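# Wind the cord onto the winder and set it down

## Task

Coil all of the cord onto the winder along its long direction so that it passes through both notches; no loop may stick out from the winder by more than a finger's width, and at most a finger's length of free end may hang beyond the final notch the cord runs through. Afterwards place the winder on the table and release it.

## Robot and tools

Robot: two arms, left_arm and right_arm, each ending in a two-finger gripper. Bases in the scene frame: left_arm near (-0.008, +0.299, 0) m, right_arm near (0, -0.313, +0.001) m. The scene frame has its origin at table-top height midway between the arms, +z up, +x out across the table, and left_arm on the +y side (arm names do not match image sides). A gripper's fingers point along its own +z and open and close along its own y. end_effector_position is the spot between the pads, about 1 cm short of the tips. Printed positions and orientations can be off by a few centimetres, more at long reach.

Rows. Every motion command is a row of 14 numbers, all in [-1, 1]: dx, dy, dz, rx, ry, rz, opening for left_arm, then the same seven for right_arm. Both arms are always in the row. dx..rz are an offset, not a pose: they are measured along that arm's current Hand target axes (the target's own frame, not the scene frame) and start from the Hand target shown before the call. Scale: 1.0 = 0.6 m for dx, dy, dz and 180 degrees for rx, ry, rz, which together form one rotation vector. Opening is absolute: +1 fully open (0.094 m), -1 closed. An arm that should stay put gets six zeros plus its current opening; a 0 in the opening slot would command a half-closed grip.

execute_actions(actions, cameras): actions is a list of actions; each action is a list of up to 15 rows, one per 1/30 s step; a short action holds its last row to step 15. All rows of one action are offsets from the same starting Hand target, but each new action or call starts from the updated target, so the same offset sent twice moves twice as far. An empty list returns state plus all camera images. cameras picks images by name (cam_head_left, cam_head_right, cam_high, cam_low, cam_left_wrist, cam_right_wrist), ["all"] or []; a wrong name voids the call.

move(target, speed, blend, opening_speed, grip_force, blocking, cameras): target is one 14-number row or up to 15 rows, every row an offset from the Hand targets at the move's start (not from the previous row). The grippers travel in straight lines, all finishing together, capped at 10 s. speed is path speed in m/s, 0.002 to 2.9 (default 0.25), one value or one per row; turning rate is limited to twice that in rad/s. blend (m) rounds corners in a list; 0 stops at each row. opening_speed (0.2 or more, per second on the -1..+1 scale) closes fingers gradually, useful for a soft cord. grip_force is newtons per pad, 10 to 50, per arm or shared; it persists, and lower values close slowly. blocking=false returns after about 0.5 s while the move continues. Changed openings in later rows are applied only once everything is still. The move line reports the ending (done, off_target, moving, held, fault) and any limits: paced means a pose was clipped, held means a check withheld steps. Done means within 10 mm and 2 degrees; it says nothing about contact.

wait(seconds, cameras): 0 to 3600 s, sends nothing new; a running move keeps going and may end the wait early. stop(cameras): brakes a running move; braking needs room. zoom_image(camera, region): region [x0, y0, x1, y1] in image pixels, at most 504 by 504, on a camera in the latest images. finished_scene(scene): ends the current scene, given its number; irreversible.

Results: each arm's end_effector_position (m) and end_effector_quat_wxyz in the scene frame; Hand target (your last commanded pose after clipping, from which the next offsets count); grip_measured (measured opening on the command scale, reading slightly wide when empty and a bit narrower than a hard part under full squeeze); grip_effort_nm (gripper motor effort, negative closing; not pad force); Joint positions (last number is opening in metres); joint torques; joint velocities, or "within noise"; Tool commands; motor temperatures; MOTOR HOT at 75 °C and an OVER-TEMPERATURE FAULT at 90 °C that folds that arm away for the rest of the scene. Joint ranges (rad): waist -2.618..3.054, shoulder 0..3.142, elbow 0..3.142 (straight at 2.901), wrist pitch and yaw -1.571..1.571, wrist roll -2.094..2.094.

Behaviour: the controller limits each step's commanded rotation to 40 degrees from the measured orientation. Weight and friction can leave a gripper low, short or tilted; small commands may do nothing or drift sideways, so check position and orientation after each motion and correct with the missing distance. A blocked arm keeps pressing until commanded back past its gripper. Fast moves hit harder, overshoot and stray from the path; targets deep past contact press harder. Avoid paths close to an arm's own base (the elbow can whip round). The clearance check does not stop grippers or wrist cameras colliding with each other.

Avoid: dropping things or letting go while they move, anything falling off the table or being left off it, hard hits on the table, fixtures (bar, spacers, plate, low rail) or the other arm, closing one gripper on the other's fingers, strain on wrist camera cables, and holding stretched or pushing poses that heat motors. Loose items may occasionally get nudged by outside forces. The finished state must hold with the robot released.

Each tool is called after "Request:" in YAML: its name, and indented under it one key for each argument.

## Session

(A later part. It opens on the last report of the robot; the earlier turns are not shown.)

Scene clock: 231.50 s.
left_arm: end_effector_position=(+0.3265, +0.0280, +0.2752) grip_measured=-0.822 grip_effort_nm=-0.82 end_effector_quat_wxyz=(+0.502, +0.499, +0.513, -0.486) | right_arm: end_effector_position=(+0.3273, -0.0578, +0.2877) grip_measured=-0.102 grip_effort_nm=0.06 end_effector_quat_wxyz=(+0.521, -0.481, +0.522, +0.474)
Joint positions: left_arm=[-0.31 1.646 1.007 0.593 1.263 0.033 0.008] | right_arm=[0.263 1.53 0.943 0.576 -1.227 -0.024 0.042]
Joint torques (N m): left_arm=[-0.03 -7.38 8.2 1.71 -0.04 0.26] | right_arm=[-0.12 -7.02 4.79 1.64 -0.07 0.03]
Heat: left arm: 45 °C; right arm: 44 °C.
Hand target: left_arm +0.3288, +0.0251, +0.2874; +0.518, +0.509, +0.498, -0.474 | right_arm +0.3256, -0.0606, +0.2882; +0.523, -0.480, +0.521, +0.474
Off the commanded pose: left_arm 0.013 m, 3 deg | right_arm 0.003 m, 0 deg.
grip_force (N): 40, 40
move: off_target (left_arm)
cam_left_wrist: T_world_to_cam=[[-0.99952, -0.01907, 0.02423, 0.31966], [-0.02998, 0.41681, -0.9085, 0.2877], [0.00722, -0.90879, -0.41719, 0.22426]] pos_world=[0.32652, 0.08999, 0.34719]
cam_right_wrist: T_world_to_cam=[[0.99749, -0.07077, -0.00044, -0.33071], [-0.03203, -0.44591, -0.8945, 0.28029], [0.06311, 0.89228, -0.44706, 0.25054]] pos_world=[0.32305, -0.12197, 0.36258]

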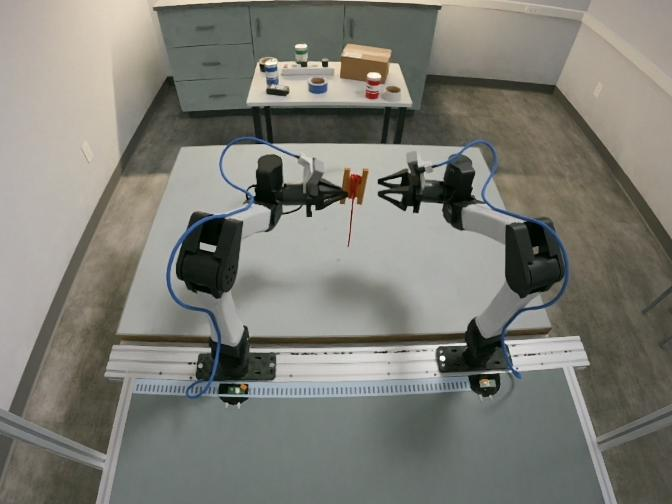

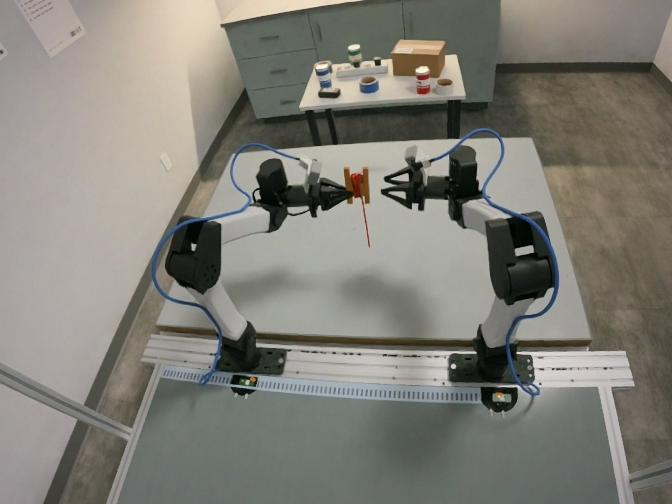

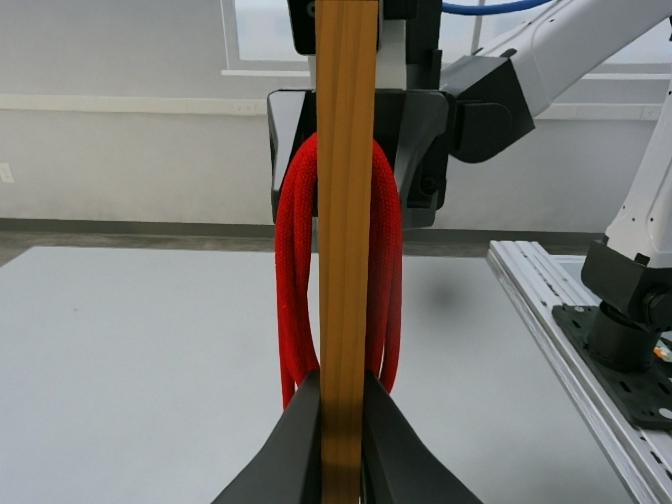

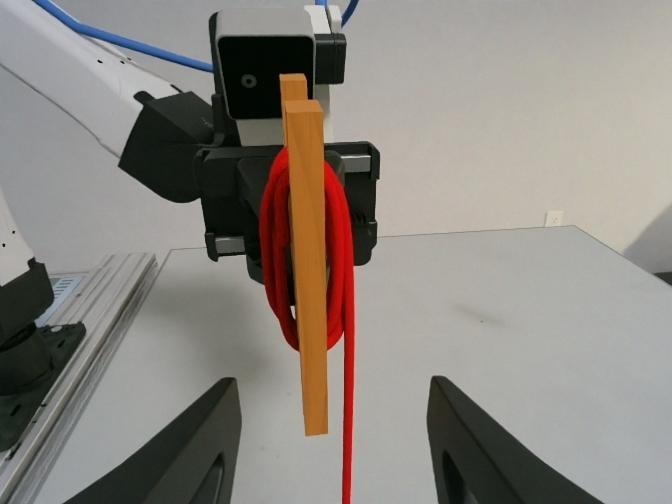

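Request:
move:
  target: [0, 0, 0, 0, 0, 0.5, -0.96, 0, 0, 0, 0, 0, 0.5, -0.1]
  speed: 0.3
  cameras: ["cam_head_left", "cam_head_right", "cam_left_wrist", "cam_right_wrist", "cam_low"]

Request:
zoom_image:
  camera: "cam_head_left"
  region: [310, 150, 400, 230]

Request:
zoom_image:
  camera: "cam_head_right"
  region: [310, 150, 400, 230]

Scene clock: 235.83 s.
left_arm: end_effector_position=(+0.3275, +0.0281, +0.2755) grip_measured=-0.822 grip_effort_nm=-0.82 end_effector_quat_wxyz=(+0.699, +0.715, +0.009, +0.017) | right_arm: end_effector_position=(+0.3269, -0.0578, +0.2880) grip_measured=-0.101 grip_effort_nm=0.06 end_effector_quat_wxyz=(+0.035, +0.026, +0.709, +0.704)
Joint positions: left_arm=[-0.31 1.646 1.007 0.596 1.257 1.609 0.008] | right_arm=[0.263 1.53 0.943 0.578 -1.229 1.543 0.042]
Joint torques (N m): left_arm=[-0.03 -7.34 8.18 1.63 0.02 0.22] | right_arm=[-0.25 -7.19 4.81 1.67 -0.05 0.03]
Heat: left arm: 45 °C; right arm: 44 °C.
Hand target: left_arm +0.3288, +0.0251, +0.2874; +0.701, +0.712, -0.008, +0.031 | right_arm +0.3255, -0.0606, +0.2882; +0.035, +0.029, +0.708, +0.705
Off the commanded pose: left_arm 0.012 m, 3 deg | right_arm 0.003 m, 0 deg.
grip_force (N): 40, 40
move: off_target (left_arm)
cam_left_wrist: T_world_to_cam=[[-0.0163, 0.03376, -0.9993, 0.27922], [0.90309, 0.42946, -0.00022, -0.26818], [0.42915, -0.90246, -0.03749, -0.0186]] pos_world=[0.25472, 0.08896, 0.27827]
cam_right_wrist: T_world_to_cam=[[0.00606, 0.01034, -0.99993, 0.28633], [-0.93234, -0.36146, -0.00939, 0.3249], [-0.36153, 0.93233, 0.00745, 0.26088]] pos_world=[0.39549, -0.12875, 0.28742]
Images, in order (width x height): cam_head_left 672x504, cam_head_right 672x504, cam_low 672x504, cam_left_wrist 672x504, cam_right_wrist 672x504.

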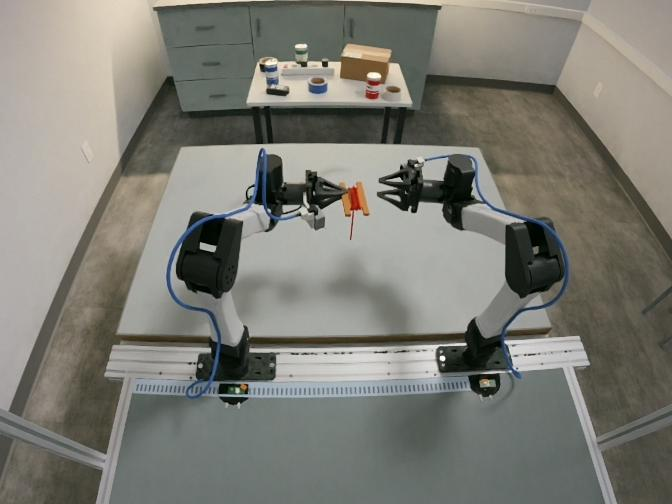

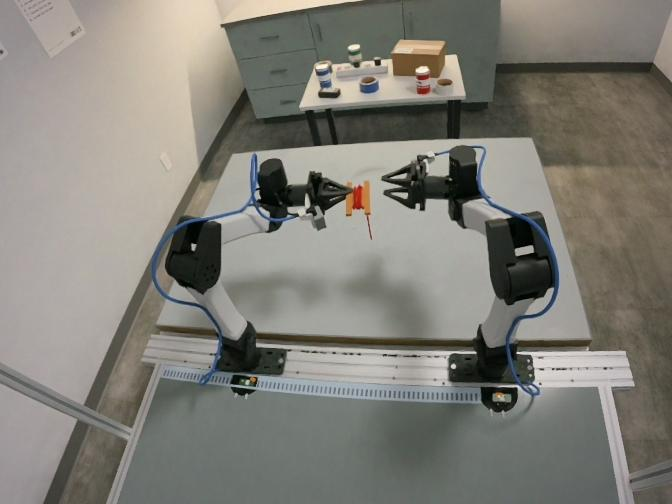

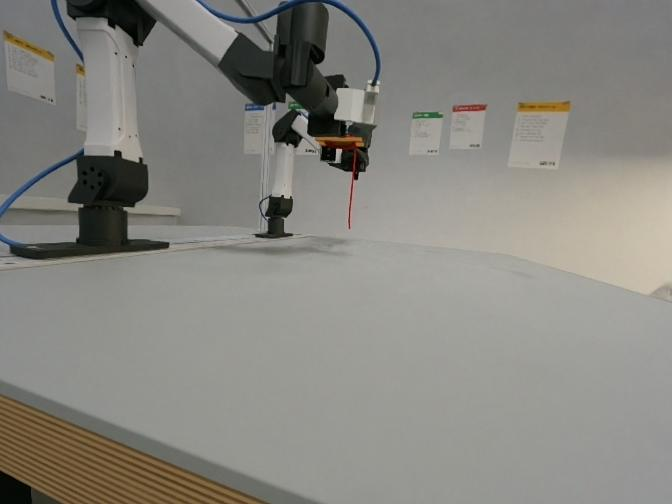

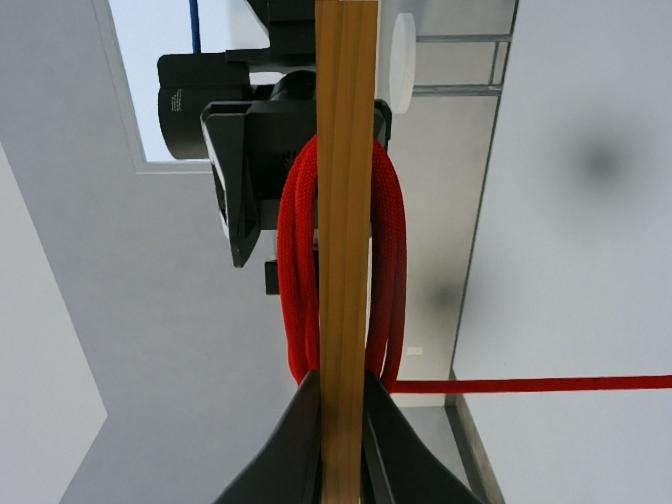

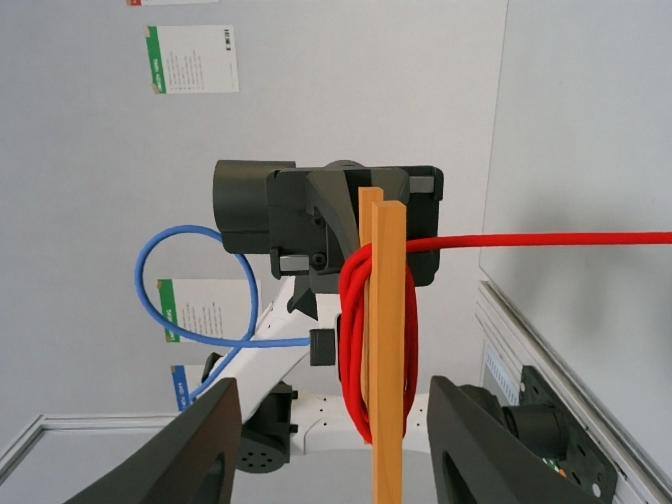

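Scaled by 5.600 from the camera's image (finer frame: 960x720).

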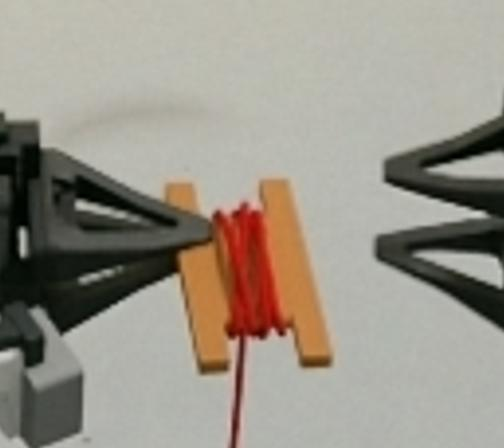

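Scaled by 5.600 from the camera's image (finer frame: 960x720).

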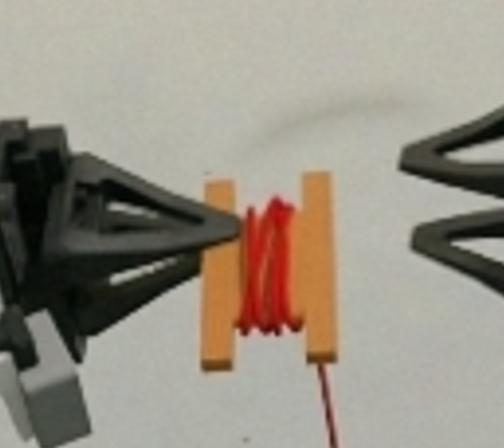

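Request:
move:
  target: [0, 0, 0, 0, 0, 0, -0.96, 0, -0.02, 0.03, 0, 0.044, 0, -0.1]
  speed: 0.12
  cameras: ["cam_right_wrist"]

Scene clock: 238.23 s.
left_arm: end_effector_position=(+0.3276, +0.0281, +0.2752) grip_measured=-0.822 grip_effort_nm=-0.82 end_effector_quat_wxyz=(+0.699, +0.715, +0.009, +0.017) | right_arm: end_effector_position=(+0.3258, -0.0460, +0.2717) grip_measured=-0.101 grip_effort_nm=0.07 end_effector_quat_wxyz=(-0.016, -0.008, +0.711, +0.703)
Joint positions: left_arm=[-0.31 1.646 1.007 0.593 1.257 1.611 0.008] | right_arm=[0.28 1.634 0.99 0.612 -1.332 1.544 0.042]
Joint torques (N m): left_arm=[-0.05 -7.35 8.2 1.64 0.02 0.18] | right_arm=[0.8 -5.94 7.58 1.61 -0.11 -0.11]
Heat: left arm: 46 °C; right arm: 43 °C.
Hand target: left_arm +0.3288, +0.0251, +0.2874; +0.701, +0.712, -0.008, +0.031 | right_arm +0.3272, -0.0428, +0.2762; -0.014, -0.020, +0.708, +0.705
Off the commanded pose: left_arm 0.013 m, 3 deg | right_arm 0.006 m, 1 deg.
grip_force (N): 40, 40
move: done
cam_right_wrist: T_world_to_cam=[[-0.01906, 0.00629, -0.9998, 0.27782], [-0.88241, -0.47027, 0.01386, 0.30025], [-0.47009, 0.8825, 0.01451, 0.28073]] pos_world=[0.40221, -0.1083, 0.26953]

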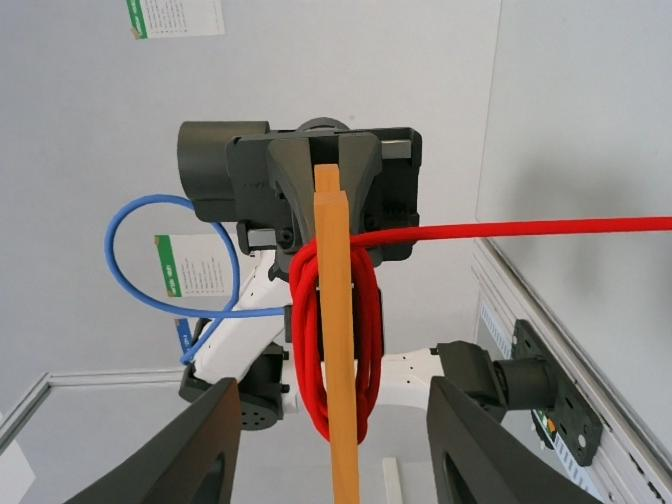

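Request:
move:
  target: [0, 0, 0, 0, 0, 0, -0.96, 0, 0, 0.0467, 0, 0, 0, -0.1]
  speed: 0.08
  cameras: ["cam_right_wrist", "cam_head_left", "cam_head_right"]

Request:
zoom_image:
  camera: "cam_head_left"
  region: [310, 150, 400, 230]

Request:
zoom_image:
  camera: "cam_head_right"
  region: [310, 150, 400, 230]

Scene clock: 239.63 s.
left_arm: end_effector_position=(+0.3276, +0.0281, +0.2752) grip_measured=-0.822 grip_effort_nm=-0.82 end_effector_quat_wxyz=(+0.699, +0.715, +0.009, +0.017) | right_arm: end_effector_position=(+0.3216, -0.0187, +0.2719) grip_measured=-0.101 grip_effort_nm=0.06 end_effector_quat_wxyz=(-0.019, -0.017, +0.710, +0.703)
Joint positions: left_arm=[-0.31 1.646 1.007 0.593 1.257 1.611 0.008] | right_arm=[0.357 1.661 1.019 0.618 -1.273 1.544 0.042]
Joint torques (N m): left_arm=[-0.05 -7.36 8.2 1.64 0.03 0.18] | right_arm=[0.9 -6.08 7.57 1.64 0.1 -0.05]
Heat: left arm: 46 °C; right arm: 43 °C.
Hand target: left_arm +0.3288, +0.0251, +0.2874; +0.701, +0.712, -0.008, +0.031 | right_arm +0.3259, -0.0148, +0.2761; -0.014, -0.020, +0.708, +0.705
Off the commanded pose: left_arm 0.013 m, 3 deg | right_arm 0.007 m, 1 deg.
grip_force (N): 40, 40
move: done
cam_right_wrist: T_world_to_cam=[[-0.0115, 0.00695, -0.99991, 0.27548], [-0.87412, -0.48566, 0.00668, 0.30848], [-0.48557, 0.87412, 0.01166, 0.26018]] pos_world=[0.39915, -0.07952, 0.27036]
Images, in order (width x height): cam_head_left 672x504, cam_head_right 672x504, cam_right_wrist 672x504.

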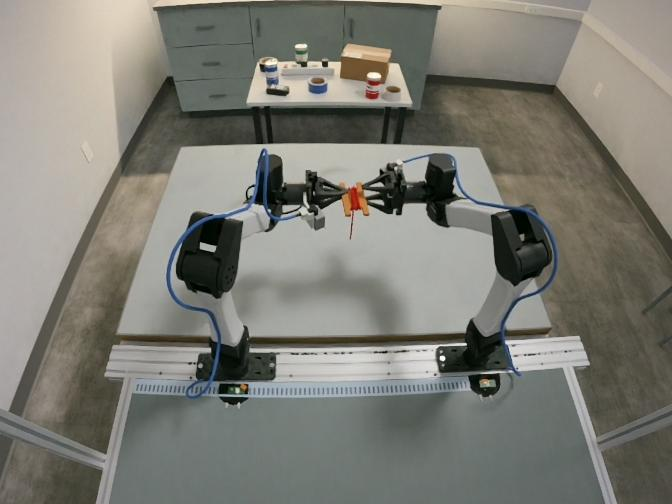

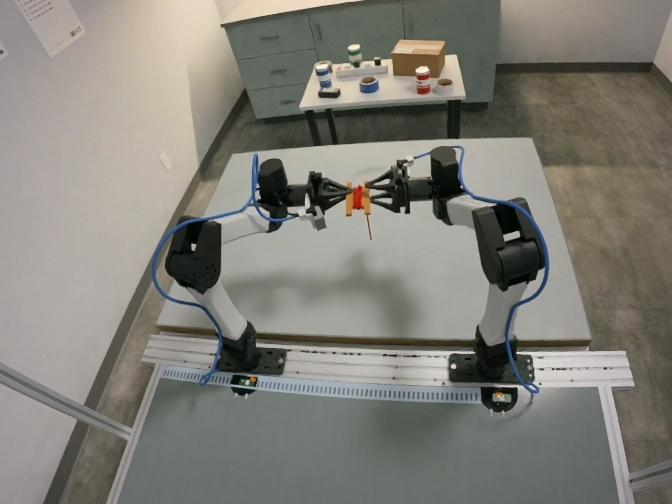

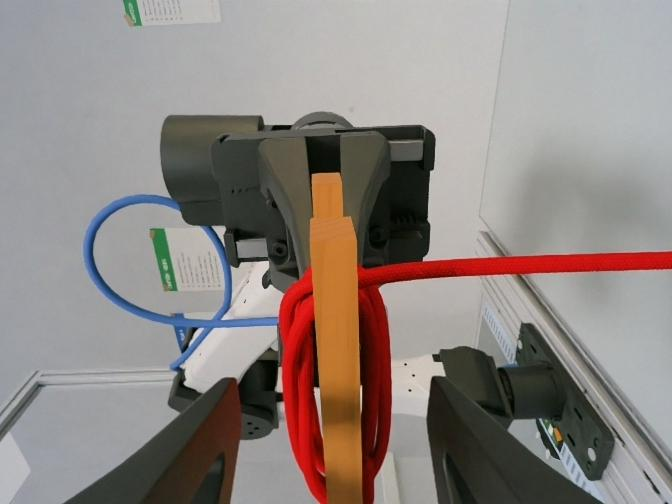

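Scaled by 5.600 from the camera's image (finer frame: 960x720).

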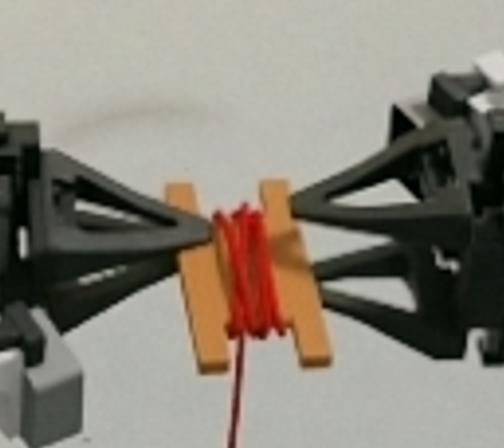

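Scaled by 5.600 from the camera's image (finer frame: 960x720).

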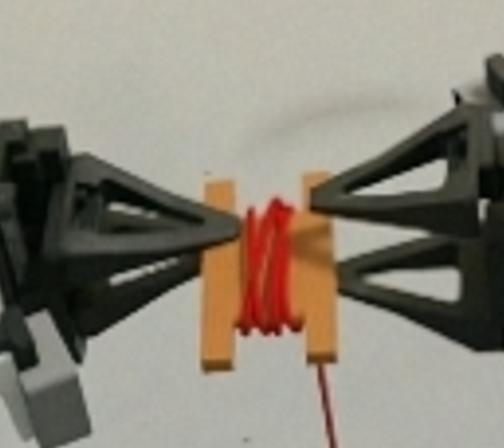

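Request:
move:
  target: [0, 0, 0, 0, 0, 0, -0.96, 0, 0, 0.007, 0, 0, 0, -0.1]
  speed: 0.08
  cameras: ["cam_right_wrist", "cam_head_left", "cam_head_right"]

Request:
zoom_image:
  camera: "cam_head_left"
  region: [325, 165, 385, 220]

Request:
zoom_image:
  camera: "cam_head_right"
  region: [330, 165, 390, 220]

Scene clock: 240.67 s.
left_arm: end_effector_position=(+0.3276, +0.0281, +0.2752) grip_measured=-0.822 grip_effort_nm=-0.82 end_effector_quat_wxyz=(+0.699, +0.715, +0.009, +0.017) | right_arm: end_effector_position=(+0.3211, -0.0143, +0.2719) grip_measured=-0.101 grip_effort_nm=0.06 end_effector_quat_wxyz=(-0.020, -0.017, +0.710, +0.703)
Joint positions: left_arm=[-0.31 1.646 1.007 0.593 1.257 1.611 0.008] | right_arm=[0.369 1.666 1.024 0.618 -1.262 1.544 0.042]
Joint torques (N m): left_arm=[-0.01 -7.36 8.18 1.64 0.03 0.18] | right_arm=[0.87 -6.2 7.51 1.58 0.08 -0.05]
Heat: left arm: 46 °C; right arm: 43 °C.
Hand target: left_arm +0.3288, +0.0251, +0.2874; +0.701, +0.712, -0.008, +0.031 | right_arm +0.3256, -0.0106, +0.2761; -0.014, -0.020, +0.708, +0.705
Off the commanded pose: left_arm 0.013 m, 3 deg | right_arm 0.007 m, 1 deg.
grip_force (N): 40, 40
move: done
cam_right_wrist: T_world_to_cam=[[-0.01102, 0.00686, -0.99992, 0.27525], [-0.87358, -0.48664, 0.00628, 0.31004], [-0.48655, 0.87358, 0.01136, 0.25666]] pos_world=[0.39875, -0.07522, 0.27036]
Images, in order (width x height): cam_head_left 672x504, cam_head_right 672x504, cam_right_wrist 672x504.

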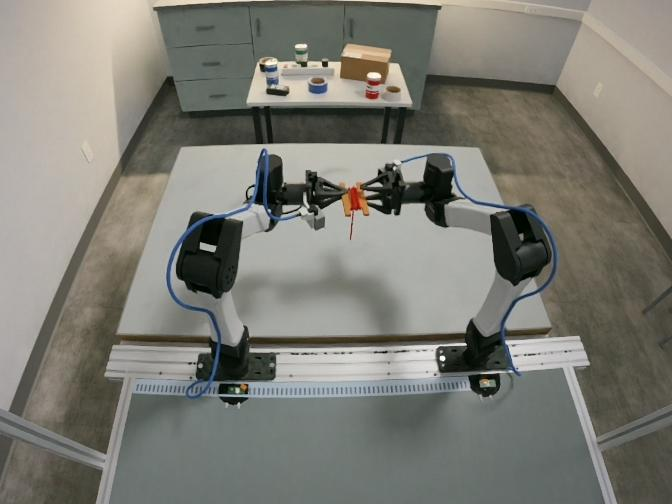

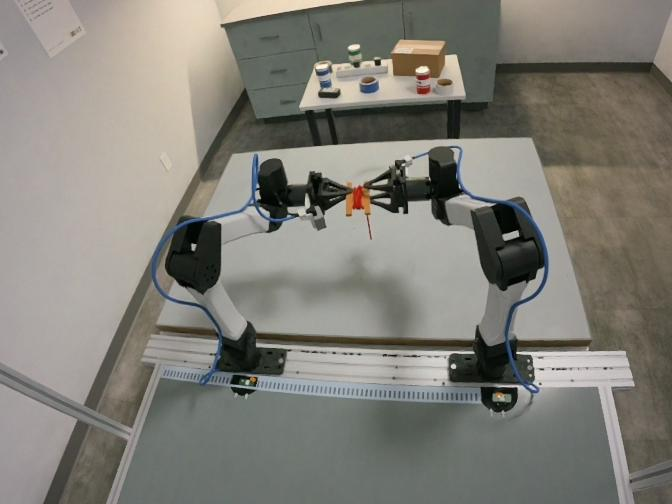

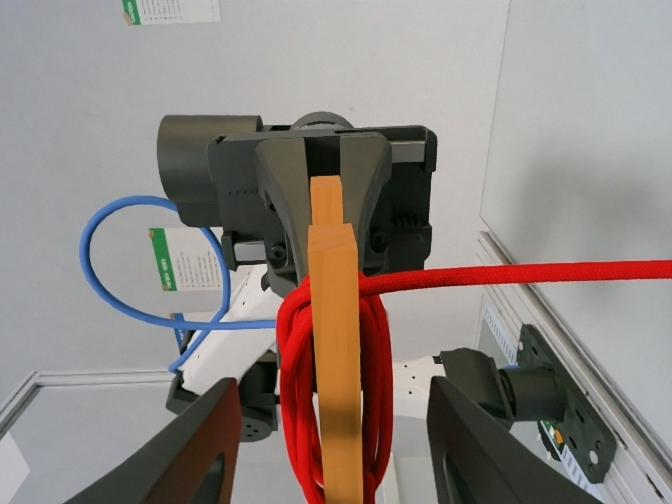

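Scaled by 8.400 from the camera's image (finer frame: 960x720).

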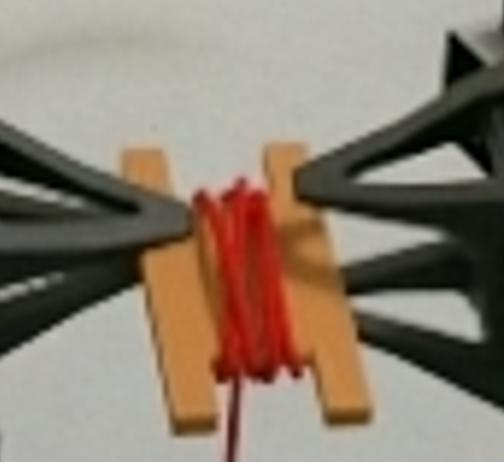

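Scaled by 8.400 from the camera's image (finer frame: 960x720).

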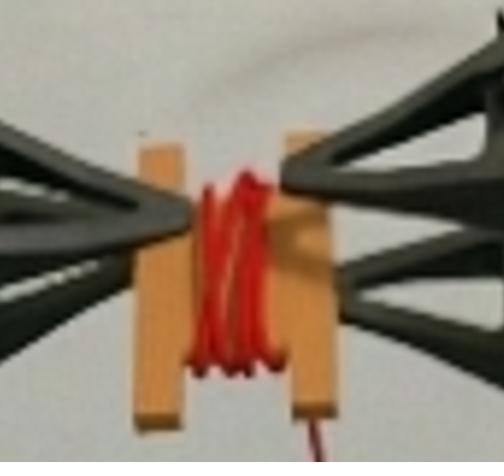

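Request:
move:
  target: [0, 0, 0, 0, 0, 0, -0.96, 0, 0, 0, 0, 0, 0, -0.96]
  opening_speed: 0.45
  cameras: ["cam_right_wrist"]

Scene clock: 243.20 s.
left_arm: end_effector_position=(+0.3280, +0.0280, +0.2758) grip_measured=-0.822 grip_effort_nm=-0.82 end_effector_quat_wxyz=(+0.699, +0.715, +0.009, +0.018) | right_arm: end_effector_position=(+0.3219, -0.0141, +0.2720) grip_measured=-0.847 grip_effort_nm=-0.86 end_effector_quat_wxyz=(-0.015, -0.021, +0.710, +0.704)
Joint positions: left_arm=[-0.31 1.646 1.009 0.592 1.255 1.611 0.008] | right_arm=[0.369 1.669 1.024 0.627 -1.261 1.537 0.007]
Joint torques (N m): left_arm=[-0.02 -7.38 8.06 1.65 0.04 0.18] | right_arm=[0.7 -6.52 7.61 1.56 0.07 -0.02]
Heat: left arm: 46 °C; right arm: 43 °C.
Hand target: left_arm +0.3288, +0.0251, +0.2875; +0.701, +0.712, -0.008, +0.031 | right_arm +0.3257, -0.0105, +0.2761; -0.014, -0.020, +0.708, +0.705
Off the commanded pose: left_arm 0.012 m, 3 deg | right_arm 0.007 m, 0 deg.
grip_force (N): 40, 40
move: done
cam_right_wrist: T_world_to_cam=[[0.00116, 0.00942, -0.99996, 0.27144], [-0.87409, -0.48573, -0.00559, 0.31424], [-0.48576, 0.87406, 0.00767, 0.25754]] pos_world=[0.39946, -0.07502, 0.2712]

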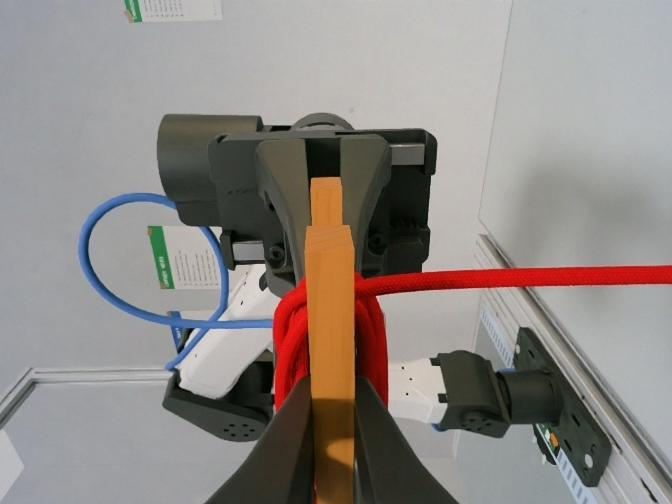

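Request:
move:
  target:
    - [0, 0, 0, 0, 0, 0, -0.1, 0, 0, 0, 0, 0, 0, -0.96]
    - [0, -0.01, -0.075, 0, 0, 0, -0.1, 0, 0, 0, 0, 0, 0, -0.96]
    - [0, -0.01, -0.075, 0, 0, -0.5, -0.1, 0, 0, 0, 0, 0, -0.5, -0.96]
  speed: [0.1, 0.1, 0.3]
  opening_speed: 1.0
  cameras: ["cam_head_left", "cam_head_right", "cam_left_wrist", "cam_right_wrist"]

Request:
zoom_image:
  camera: "cam_head_left"
  region: [310, 150, 400, 230]

Request:
zoom_image:
  camera: "cam_head_right"
  region: [310, 150, 400, 230]

Scene clock: 250.07 s.
left_arm: end_effector_position=(+0.3295, +0.0673, +0.2728) grip_measured=-0.102 grip_effort_nm=0.13 end_effector_quat_wxyz=(+0.501, +0.505, +0.510, -0.483) | right_arm: end_effector_position=(+0.3251, -0.0130, +0.2652) grip_measured=-0.850 grip_effort_nm=-0.86 end_effector_quat_wxyz=(+0.476, -0.507, +0.498, +0.517)
Joint positions: left_arm=[-0.196 1.626 0.998 0.516 1.383 0.107 0.042] | right_arm=[0.369 1.69 1.024 0.637 -1.26 -0.004 0.007]
Joint torques (N m): left_arm=[0.96 -8.84 5.31 1.98 0.08 0.01] | right_arm=[0.94 -8.35 7.27 1.46 0.08 -0.24]
Heat: left arm: 46 °C; right arm: 42 °C.
Hand target: left_arm +0.3276, +0.0701, +0.2820; +0.518, +0.509, +0.498, -0.474 | right_arm +0.3257, -0.0105, +0.2761; +0.489, -0.515, +0.487, +0.509
Off the commanded pose: left_arm 0.010 m, 3 deg | right_arm 0.011 m, 2 deg.
grip_force (N): 40, 40
move: off_target (left_arm, right_arm)
cam_left_wrist: T_world_to_cam=[[-0.99982, -0.01249, 0.01431, 0.32582], [-0.01825, 0.42331, -0.9058, 0.26421], [0.00525, -0.9059, -0.42346, 0.26102]] pos_world=[0.32921, 0.12869, 0.34519]
cam_right_wrist: T_world_to_cam=[[0.99701, 0.06685, -0.03867, -0.31339], [-0.00433, -0.45148, -0.89227, 0.27036], [-0.07711, 0.88977, -0.44984, 0.24683]] pos_world=[0.33266, -0.07661, 0.34015]

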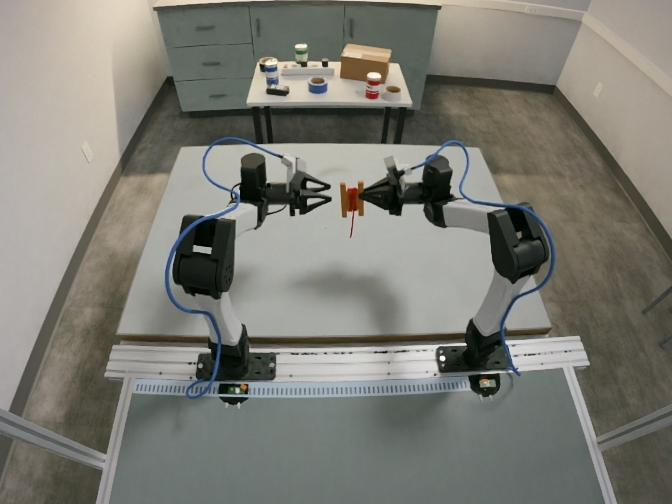

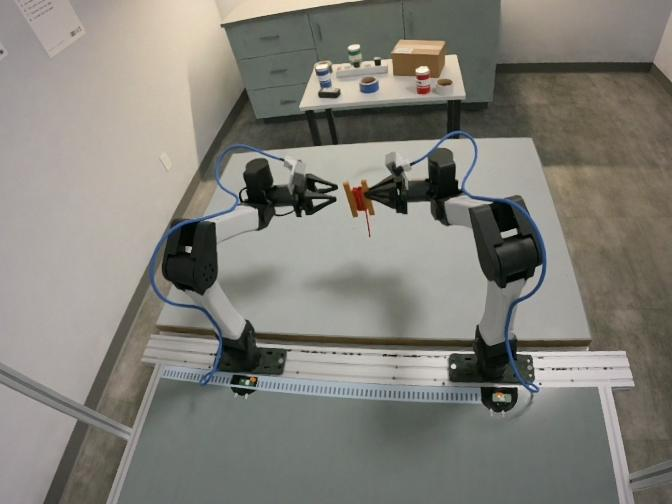

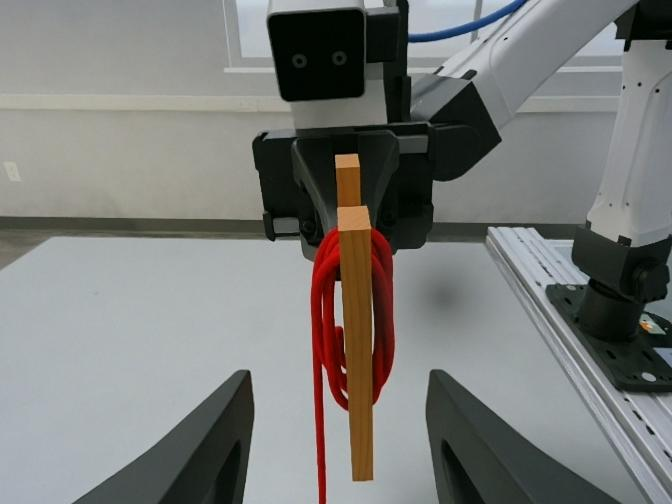

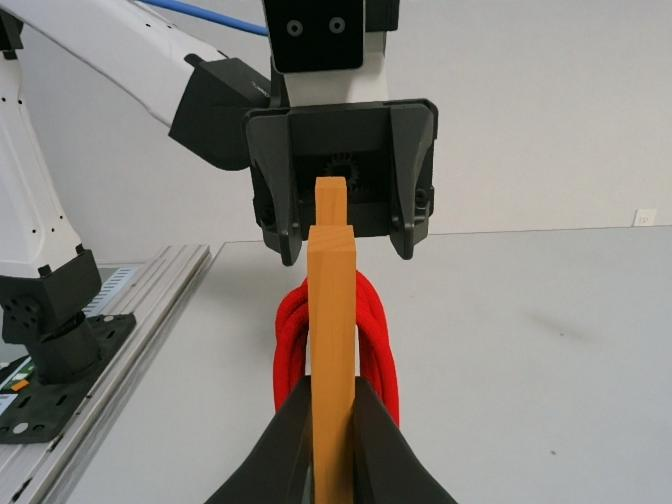

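Scaled by 5.600 from the camera's image (finer frame: 960x720).

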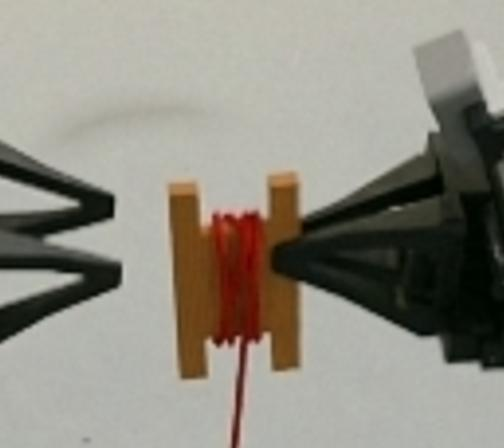

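Scaled by 5.600 from the camera's image (finer frame: 960x720).

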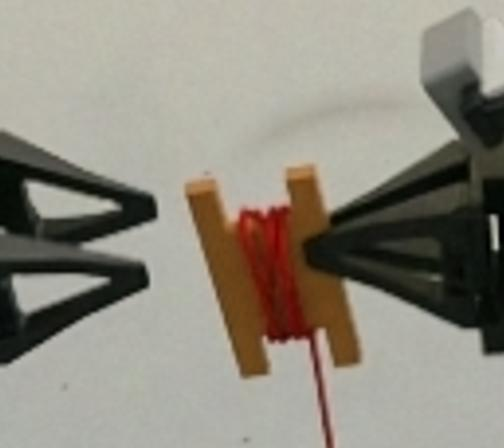

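Request:
move:
  target: [0, 0, 0, 0, 0, -0.5, -0.1, 0, 0, 0, 0, 0, -0.5, -0.96]
  speed: 0.3
  cameras: ["cam_head_left", "cam_head_right", "cam_left_wrist", "cam_right_wrist", "cam_low"]

Request:
zoom_image:
  camera: "cam_head_left"
  region: [310, 150, 400, 230]

Request:
zoom_image:
  camera: "cam_head_right"
  region: [310, 150, 400, 230]

Request:
zoom_image:
  camera: "cam_low"
  region: [300, 110, 400, 250]

Scene clock: 254.80 s.
left_arm: end_effector_position=(+0.3292, +0.0673, +0.2729) grip_measured=-0.102 grip_effort_nm=0.13 end_effector_quat_wxyz=(+0.014, -0.002, +0.718, -0.696) | right_arm: end_effector_position=(+0.3259, -0.0129, +0.2654) grip_measured=-0.850 grip_effort_nm=-0.87 end_effector_quat_wxyz=(+0.703, -0.711, -0.009, +0.023)
Joint positions: left_arm=[-0.196 1.626 0.999 0.515 1.385 -1.458 0.042] | right_arm=[0.369 1.69 1.024 0.639 -1.255 -1.583 0.007]
Joint torques (N m): left_arm=[0.98 -8.94 5.37 2.12 0.07 0.02] | right_arm=[0.99 -8.28 7.36 1.36 0.02 -0.1]
Heat: left arm: 46 °C; right arm: 43 °C.
Hand target: left_arm +0.3276, +0.0701, +0.2820; +0.031, +0.008, +0.712, -0.701 | right_arm +0.3257, -0.0105, +0.2761; +0.705, -0.708, -0.020, +0.014
Off the commanded pose: left_arm 0.010 m, 2 deg | right_arm 0.011 m, 2 deg.
grip_force (N): 40, 40
move: off_target (right_arm)
cam_left_wrist: T_world_to_cam=[[0.00959, -0.01798, 0.99979, -0.27536], [-0.92661, 0.37569, 0.01564, 0.3151], [-0.37589, -0.92657, -0.01306, 0.27596]] pos_world=[0.39834, 0.13237, 0.27398]
cam_right_wrist: T_world_to_cam=[[0.02677, 0.02967, 0.9992, -0.27385], [0.91668, -0.39942, -0.0127, -0.26235], [0.39872, 0.91629, -0.0379, -0.01712]] pos_world=[0.25465, -0.08097, 0.26965]
Images, in order (width x height): cam_head_left 672x504, cam_head_right 672x504, cam_low 672x504, cam_left_wrist 672x504, cam_right_wrist 672x504.

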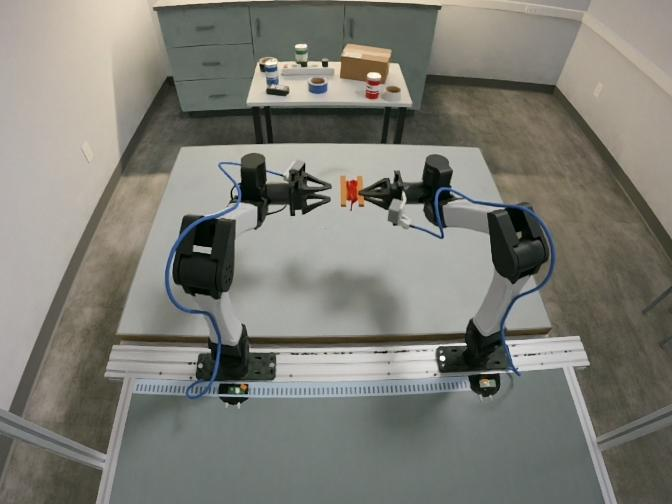

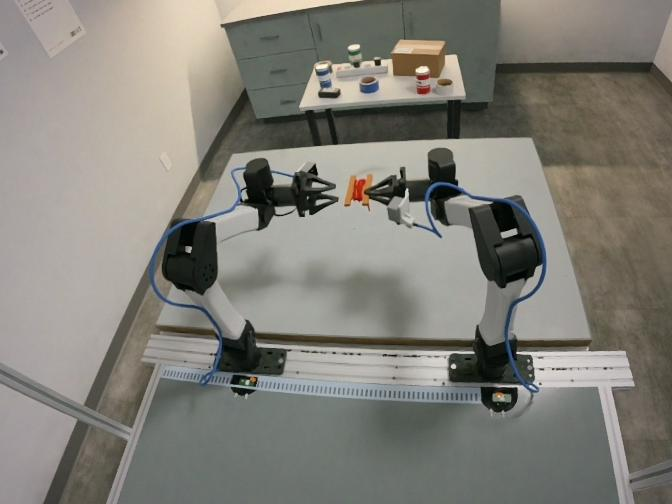

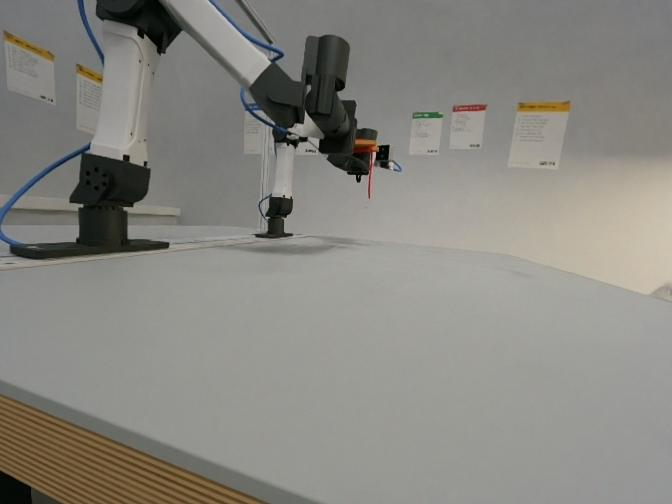

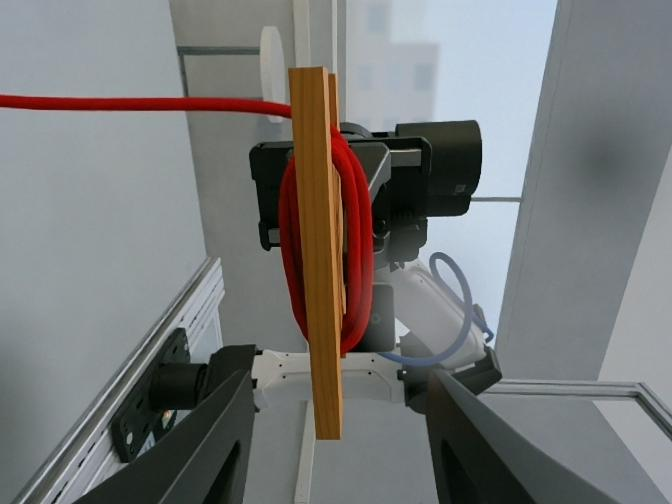

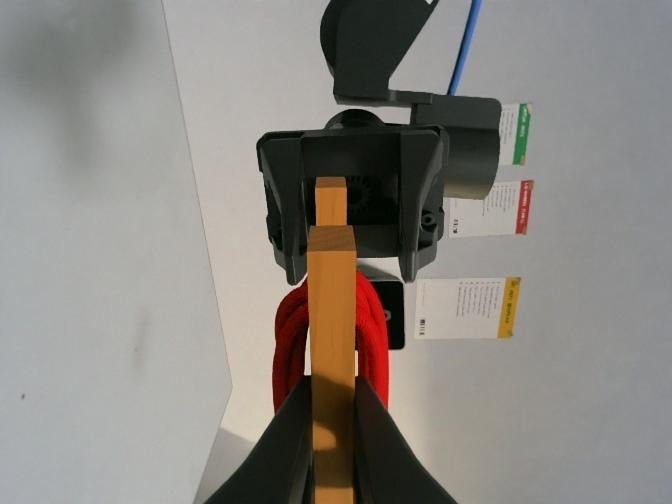

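Scaled by 5.600 from the camera's image (finer frame: 960x720).

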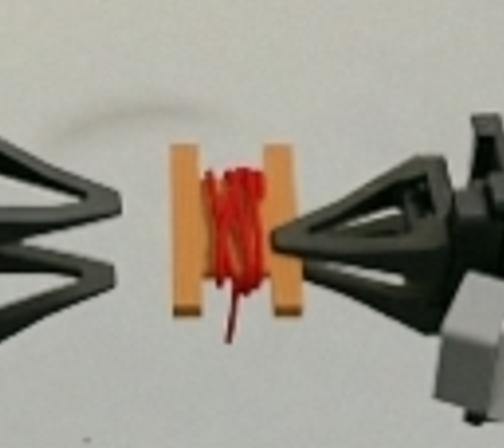

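Scaled by 5.600 from the camera's image (finer frame: 960x720).

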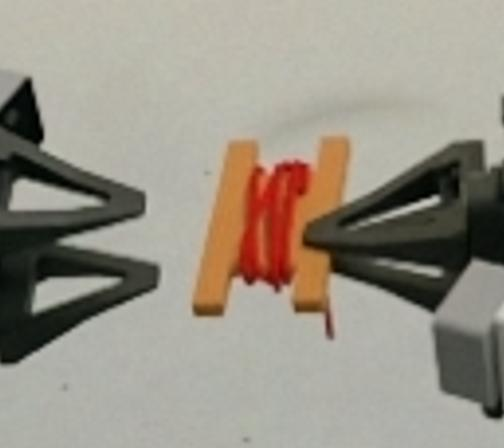

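Scaled by 3.600 from the camera's image (finer frame: 960x720).

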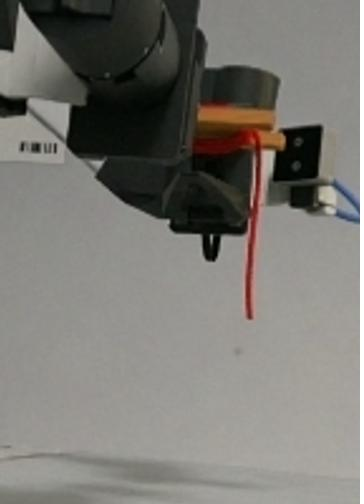

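Request:
move:
  target: [0, 0, 0.03, 0, 0, 0, -0.1, 0, -0.009, 0, 0, -0.039, 0, -0.96]
  speed: 0.12
  cameras: ["cam_left_wrist", "cam_head_left", "cam_head_right"]

Request:
zoom_image:
  camera: "cam_head_left"
  region: [310, 150, 400, 230]

Request:
zoom_image:
  camera: "cam_head_right"
  region: [310, 150, 400, 230]

Scene clock: 256.97 s.
left_arm: end_effector_position=(+0.3280, +0.0540, +0.2773) grip_measured=-0.102 grip_effort_nm=0.13 end_effector_quat_wxyz=(+0.020, +0.001, +0.716, -0.698) | right_arm: end_effector_position=(+0.3212, -0.0091, +0.2794) grip_measured=-0.850 grip_effort_nm=-0.86 end_effector_quat_wxyz=(+0.703, -0.706, -0.058, +0.058)
Joint positions: left_arm=[-0.235 1.626 0.999 0.562 1.341 -1.492 0.042] | right_arm=[0.369 1.734 1.124 0.601 -1.375 -1.587 0.007]
Joint torques (N m): left_arm=[0.03 -7.16 5.79 2.08 -0.03 0.02] | right_arm=[-0.36 -6.83 7.62 1.34 -0.11 -0.07]
Heat: left arm: 45 °C; right arm: 42 °C.
Hand target: left_arm +0.3283, +0.0521, +0.2818; +0.031, +0.008, +0.712, -0.701 | right_arm +0.3256, -0.0105, +0.2815; +0.703, -0.706, -0.063, +0.058
Off the commanded pose: left_arm 0.005 m, 2 deg | right_arm 0.005 m, 1 deg.
grip_force (N): 40, 40
move: done
cam_left_wrist: T_world_to_cam=[[-0.00328, -0.01237, 0.99992, -0.27607], [-0.92866, 0.37093, 0.00154, 0.32371], [-0.37092, -0.92858, -0.0127, 0.26164]] pos_world=[0.39676, 0.11946, 0.27888]
Images, in order (width x height): cam_head_left 672x504, cam_head_right 672x504, cam_left_wrist 672x504.

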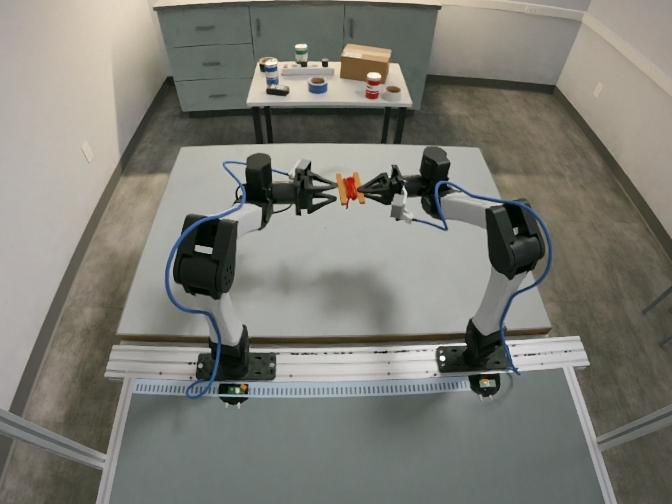

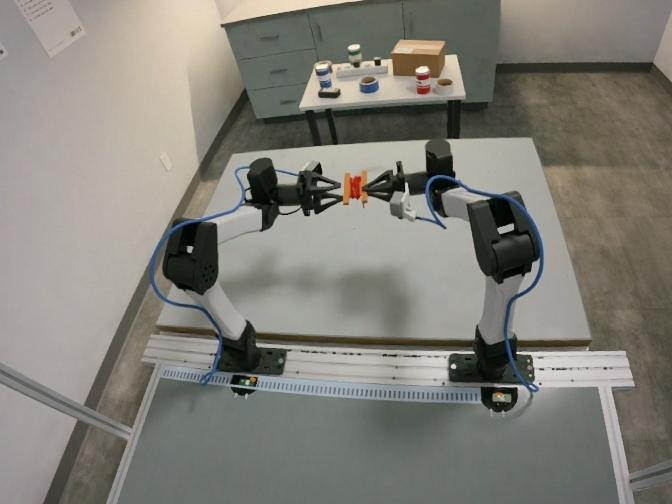

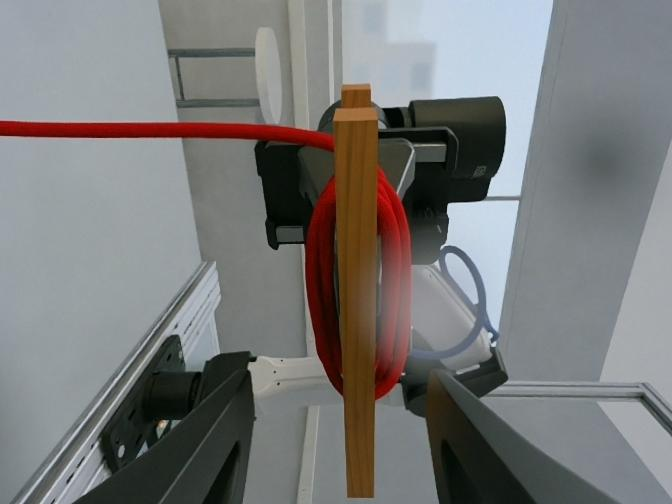

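Scaled by 5.600 from the camera's image (finer frame: 960x720).

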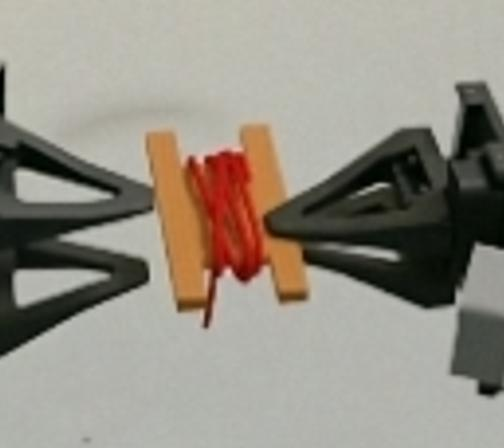

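Scaled by 5.600 from the camera's image (finer frame: 960x720).

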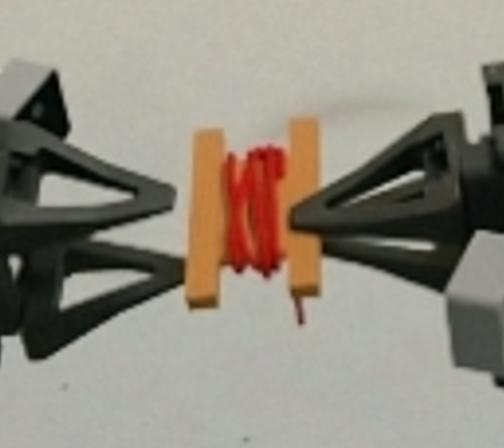

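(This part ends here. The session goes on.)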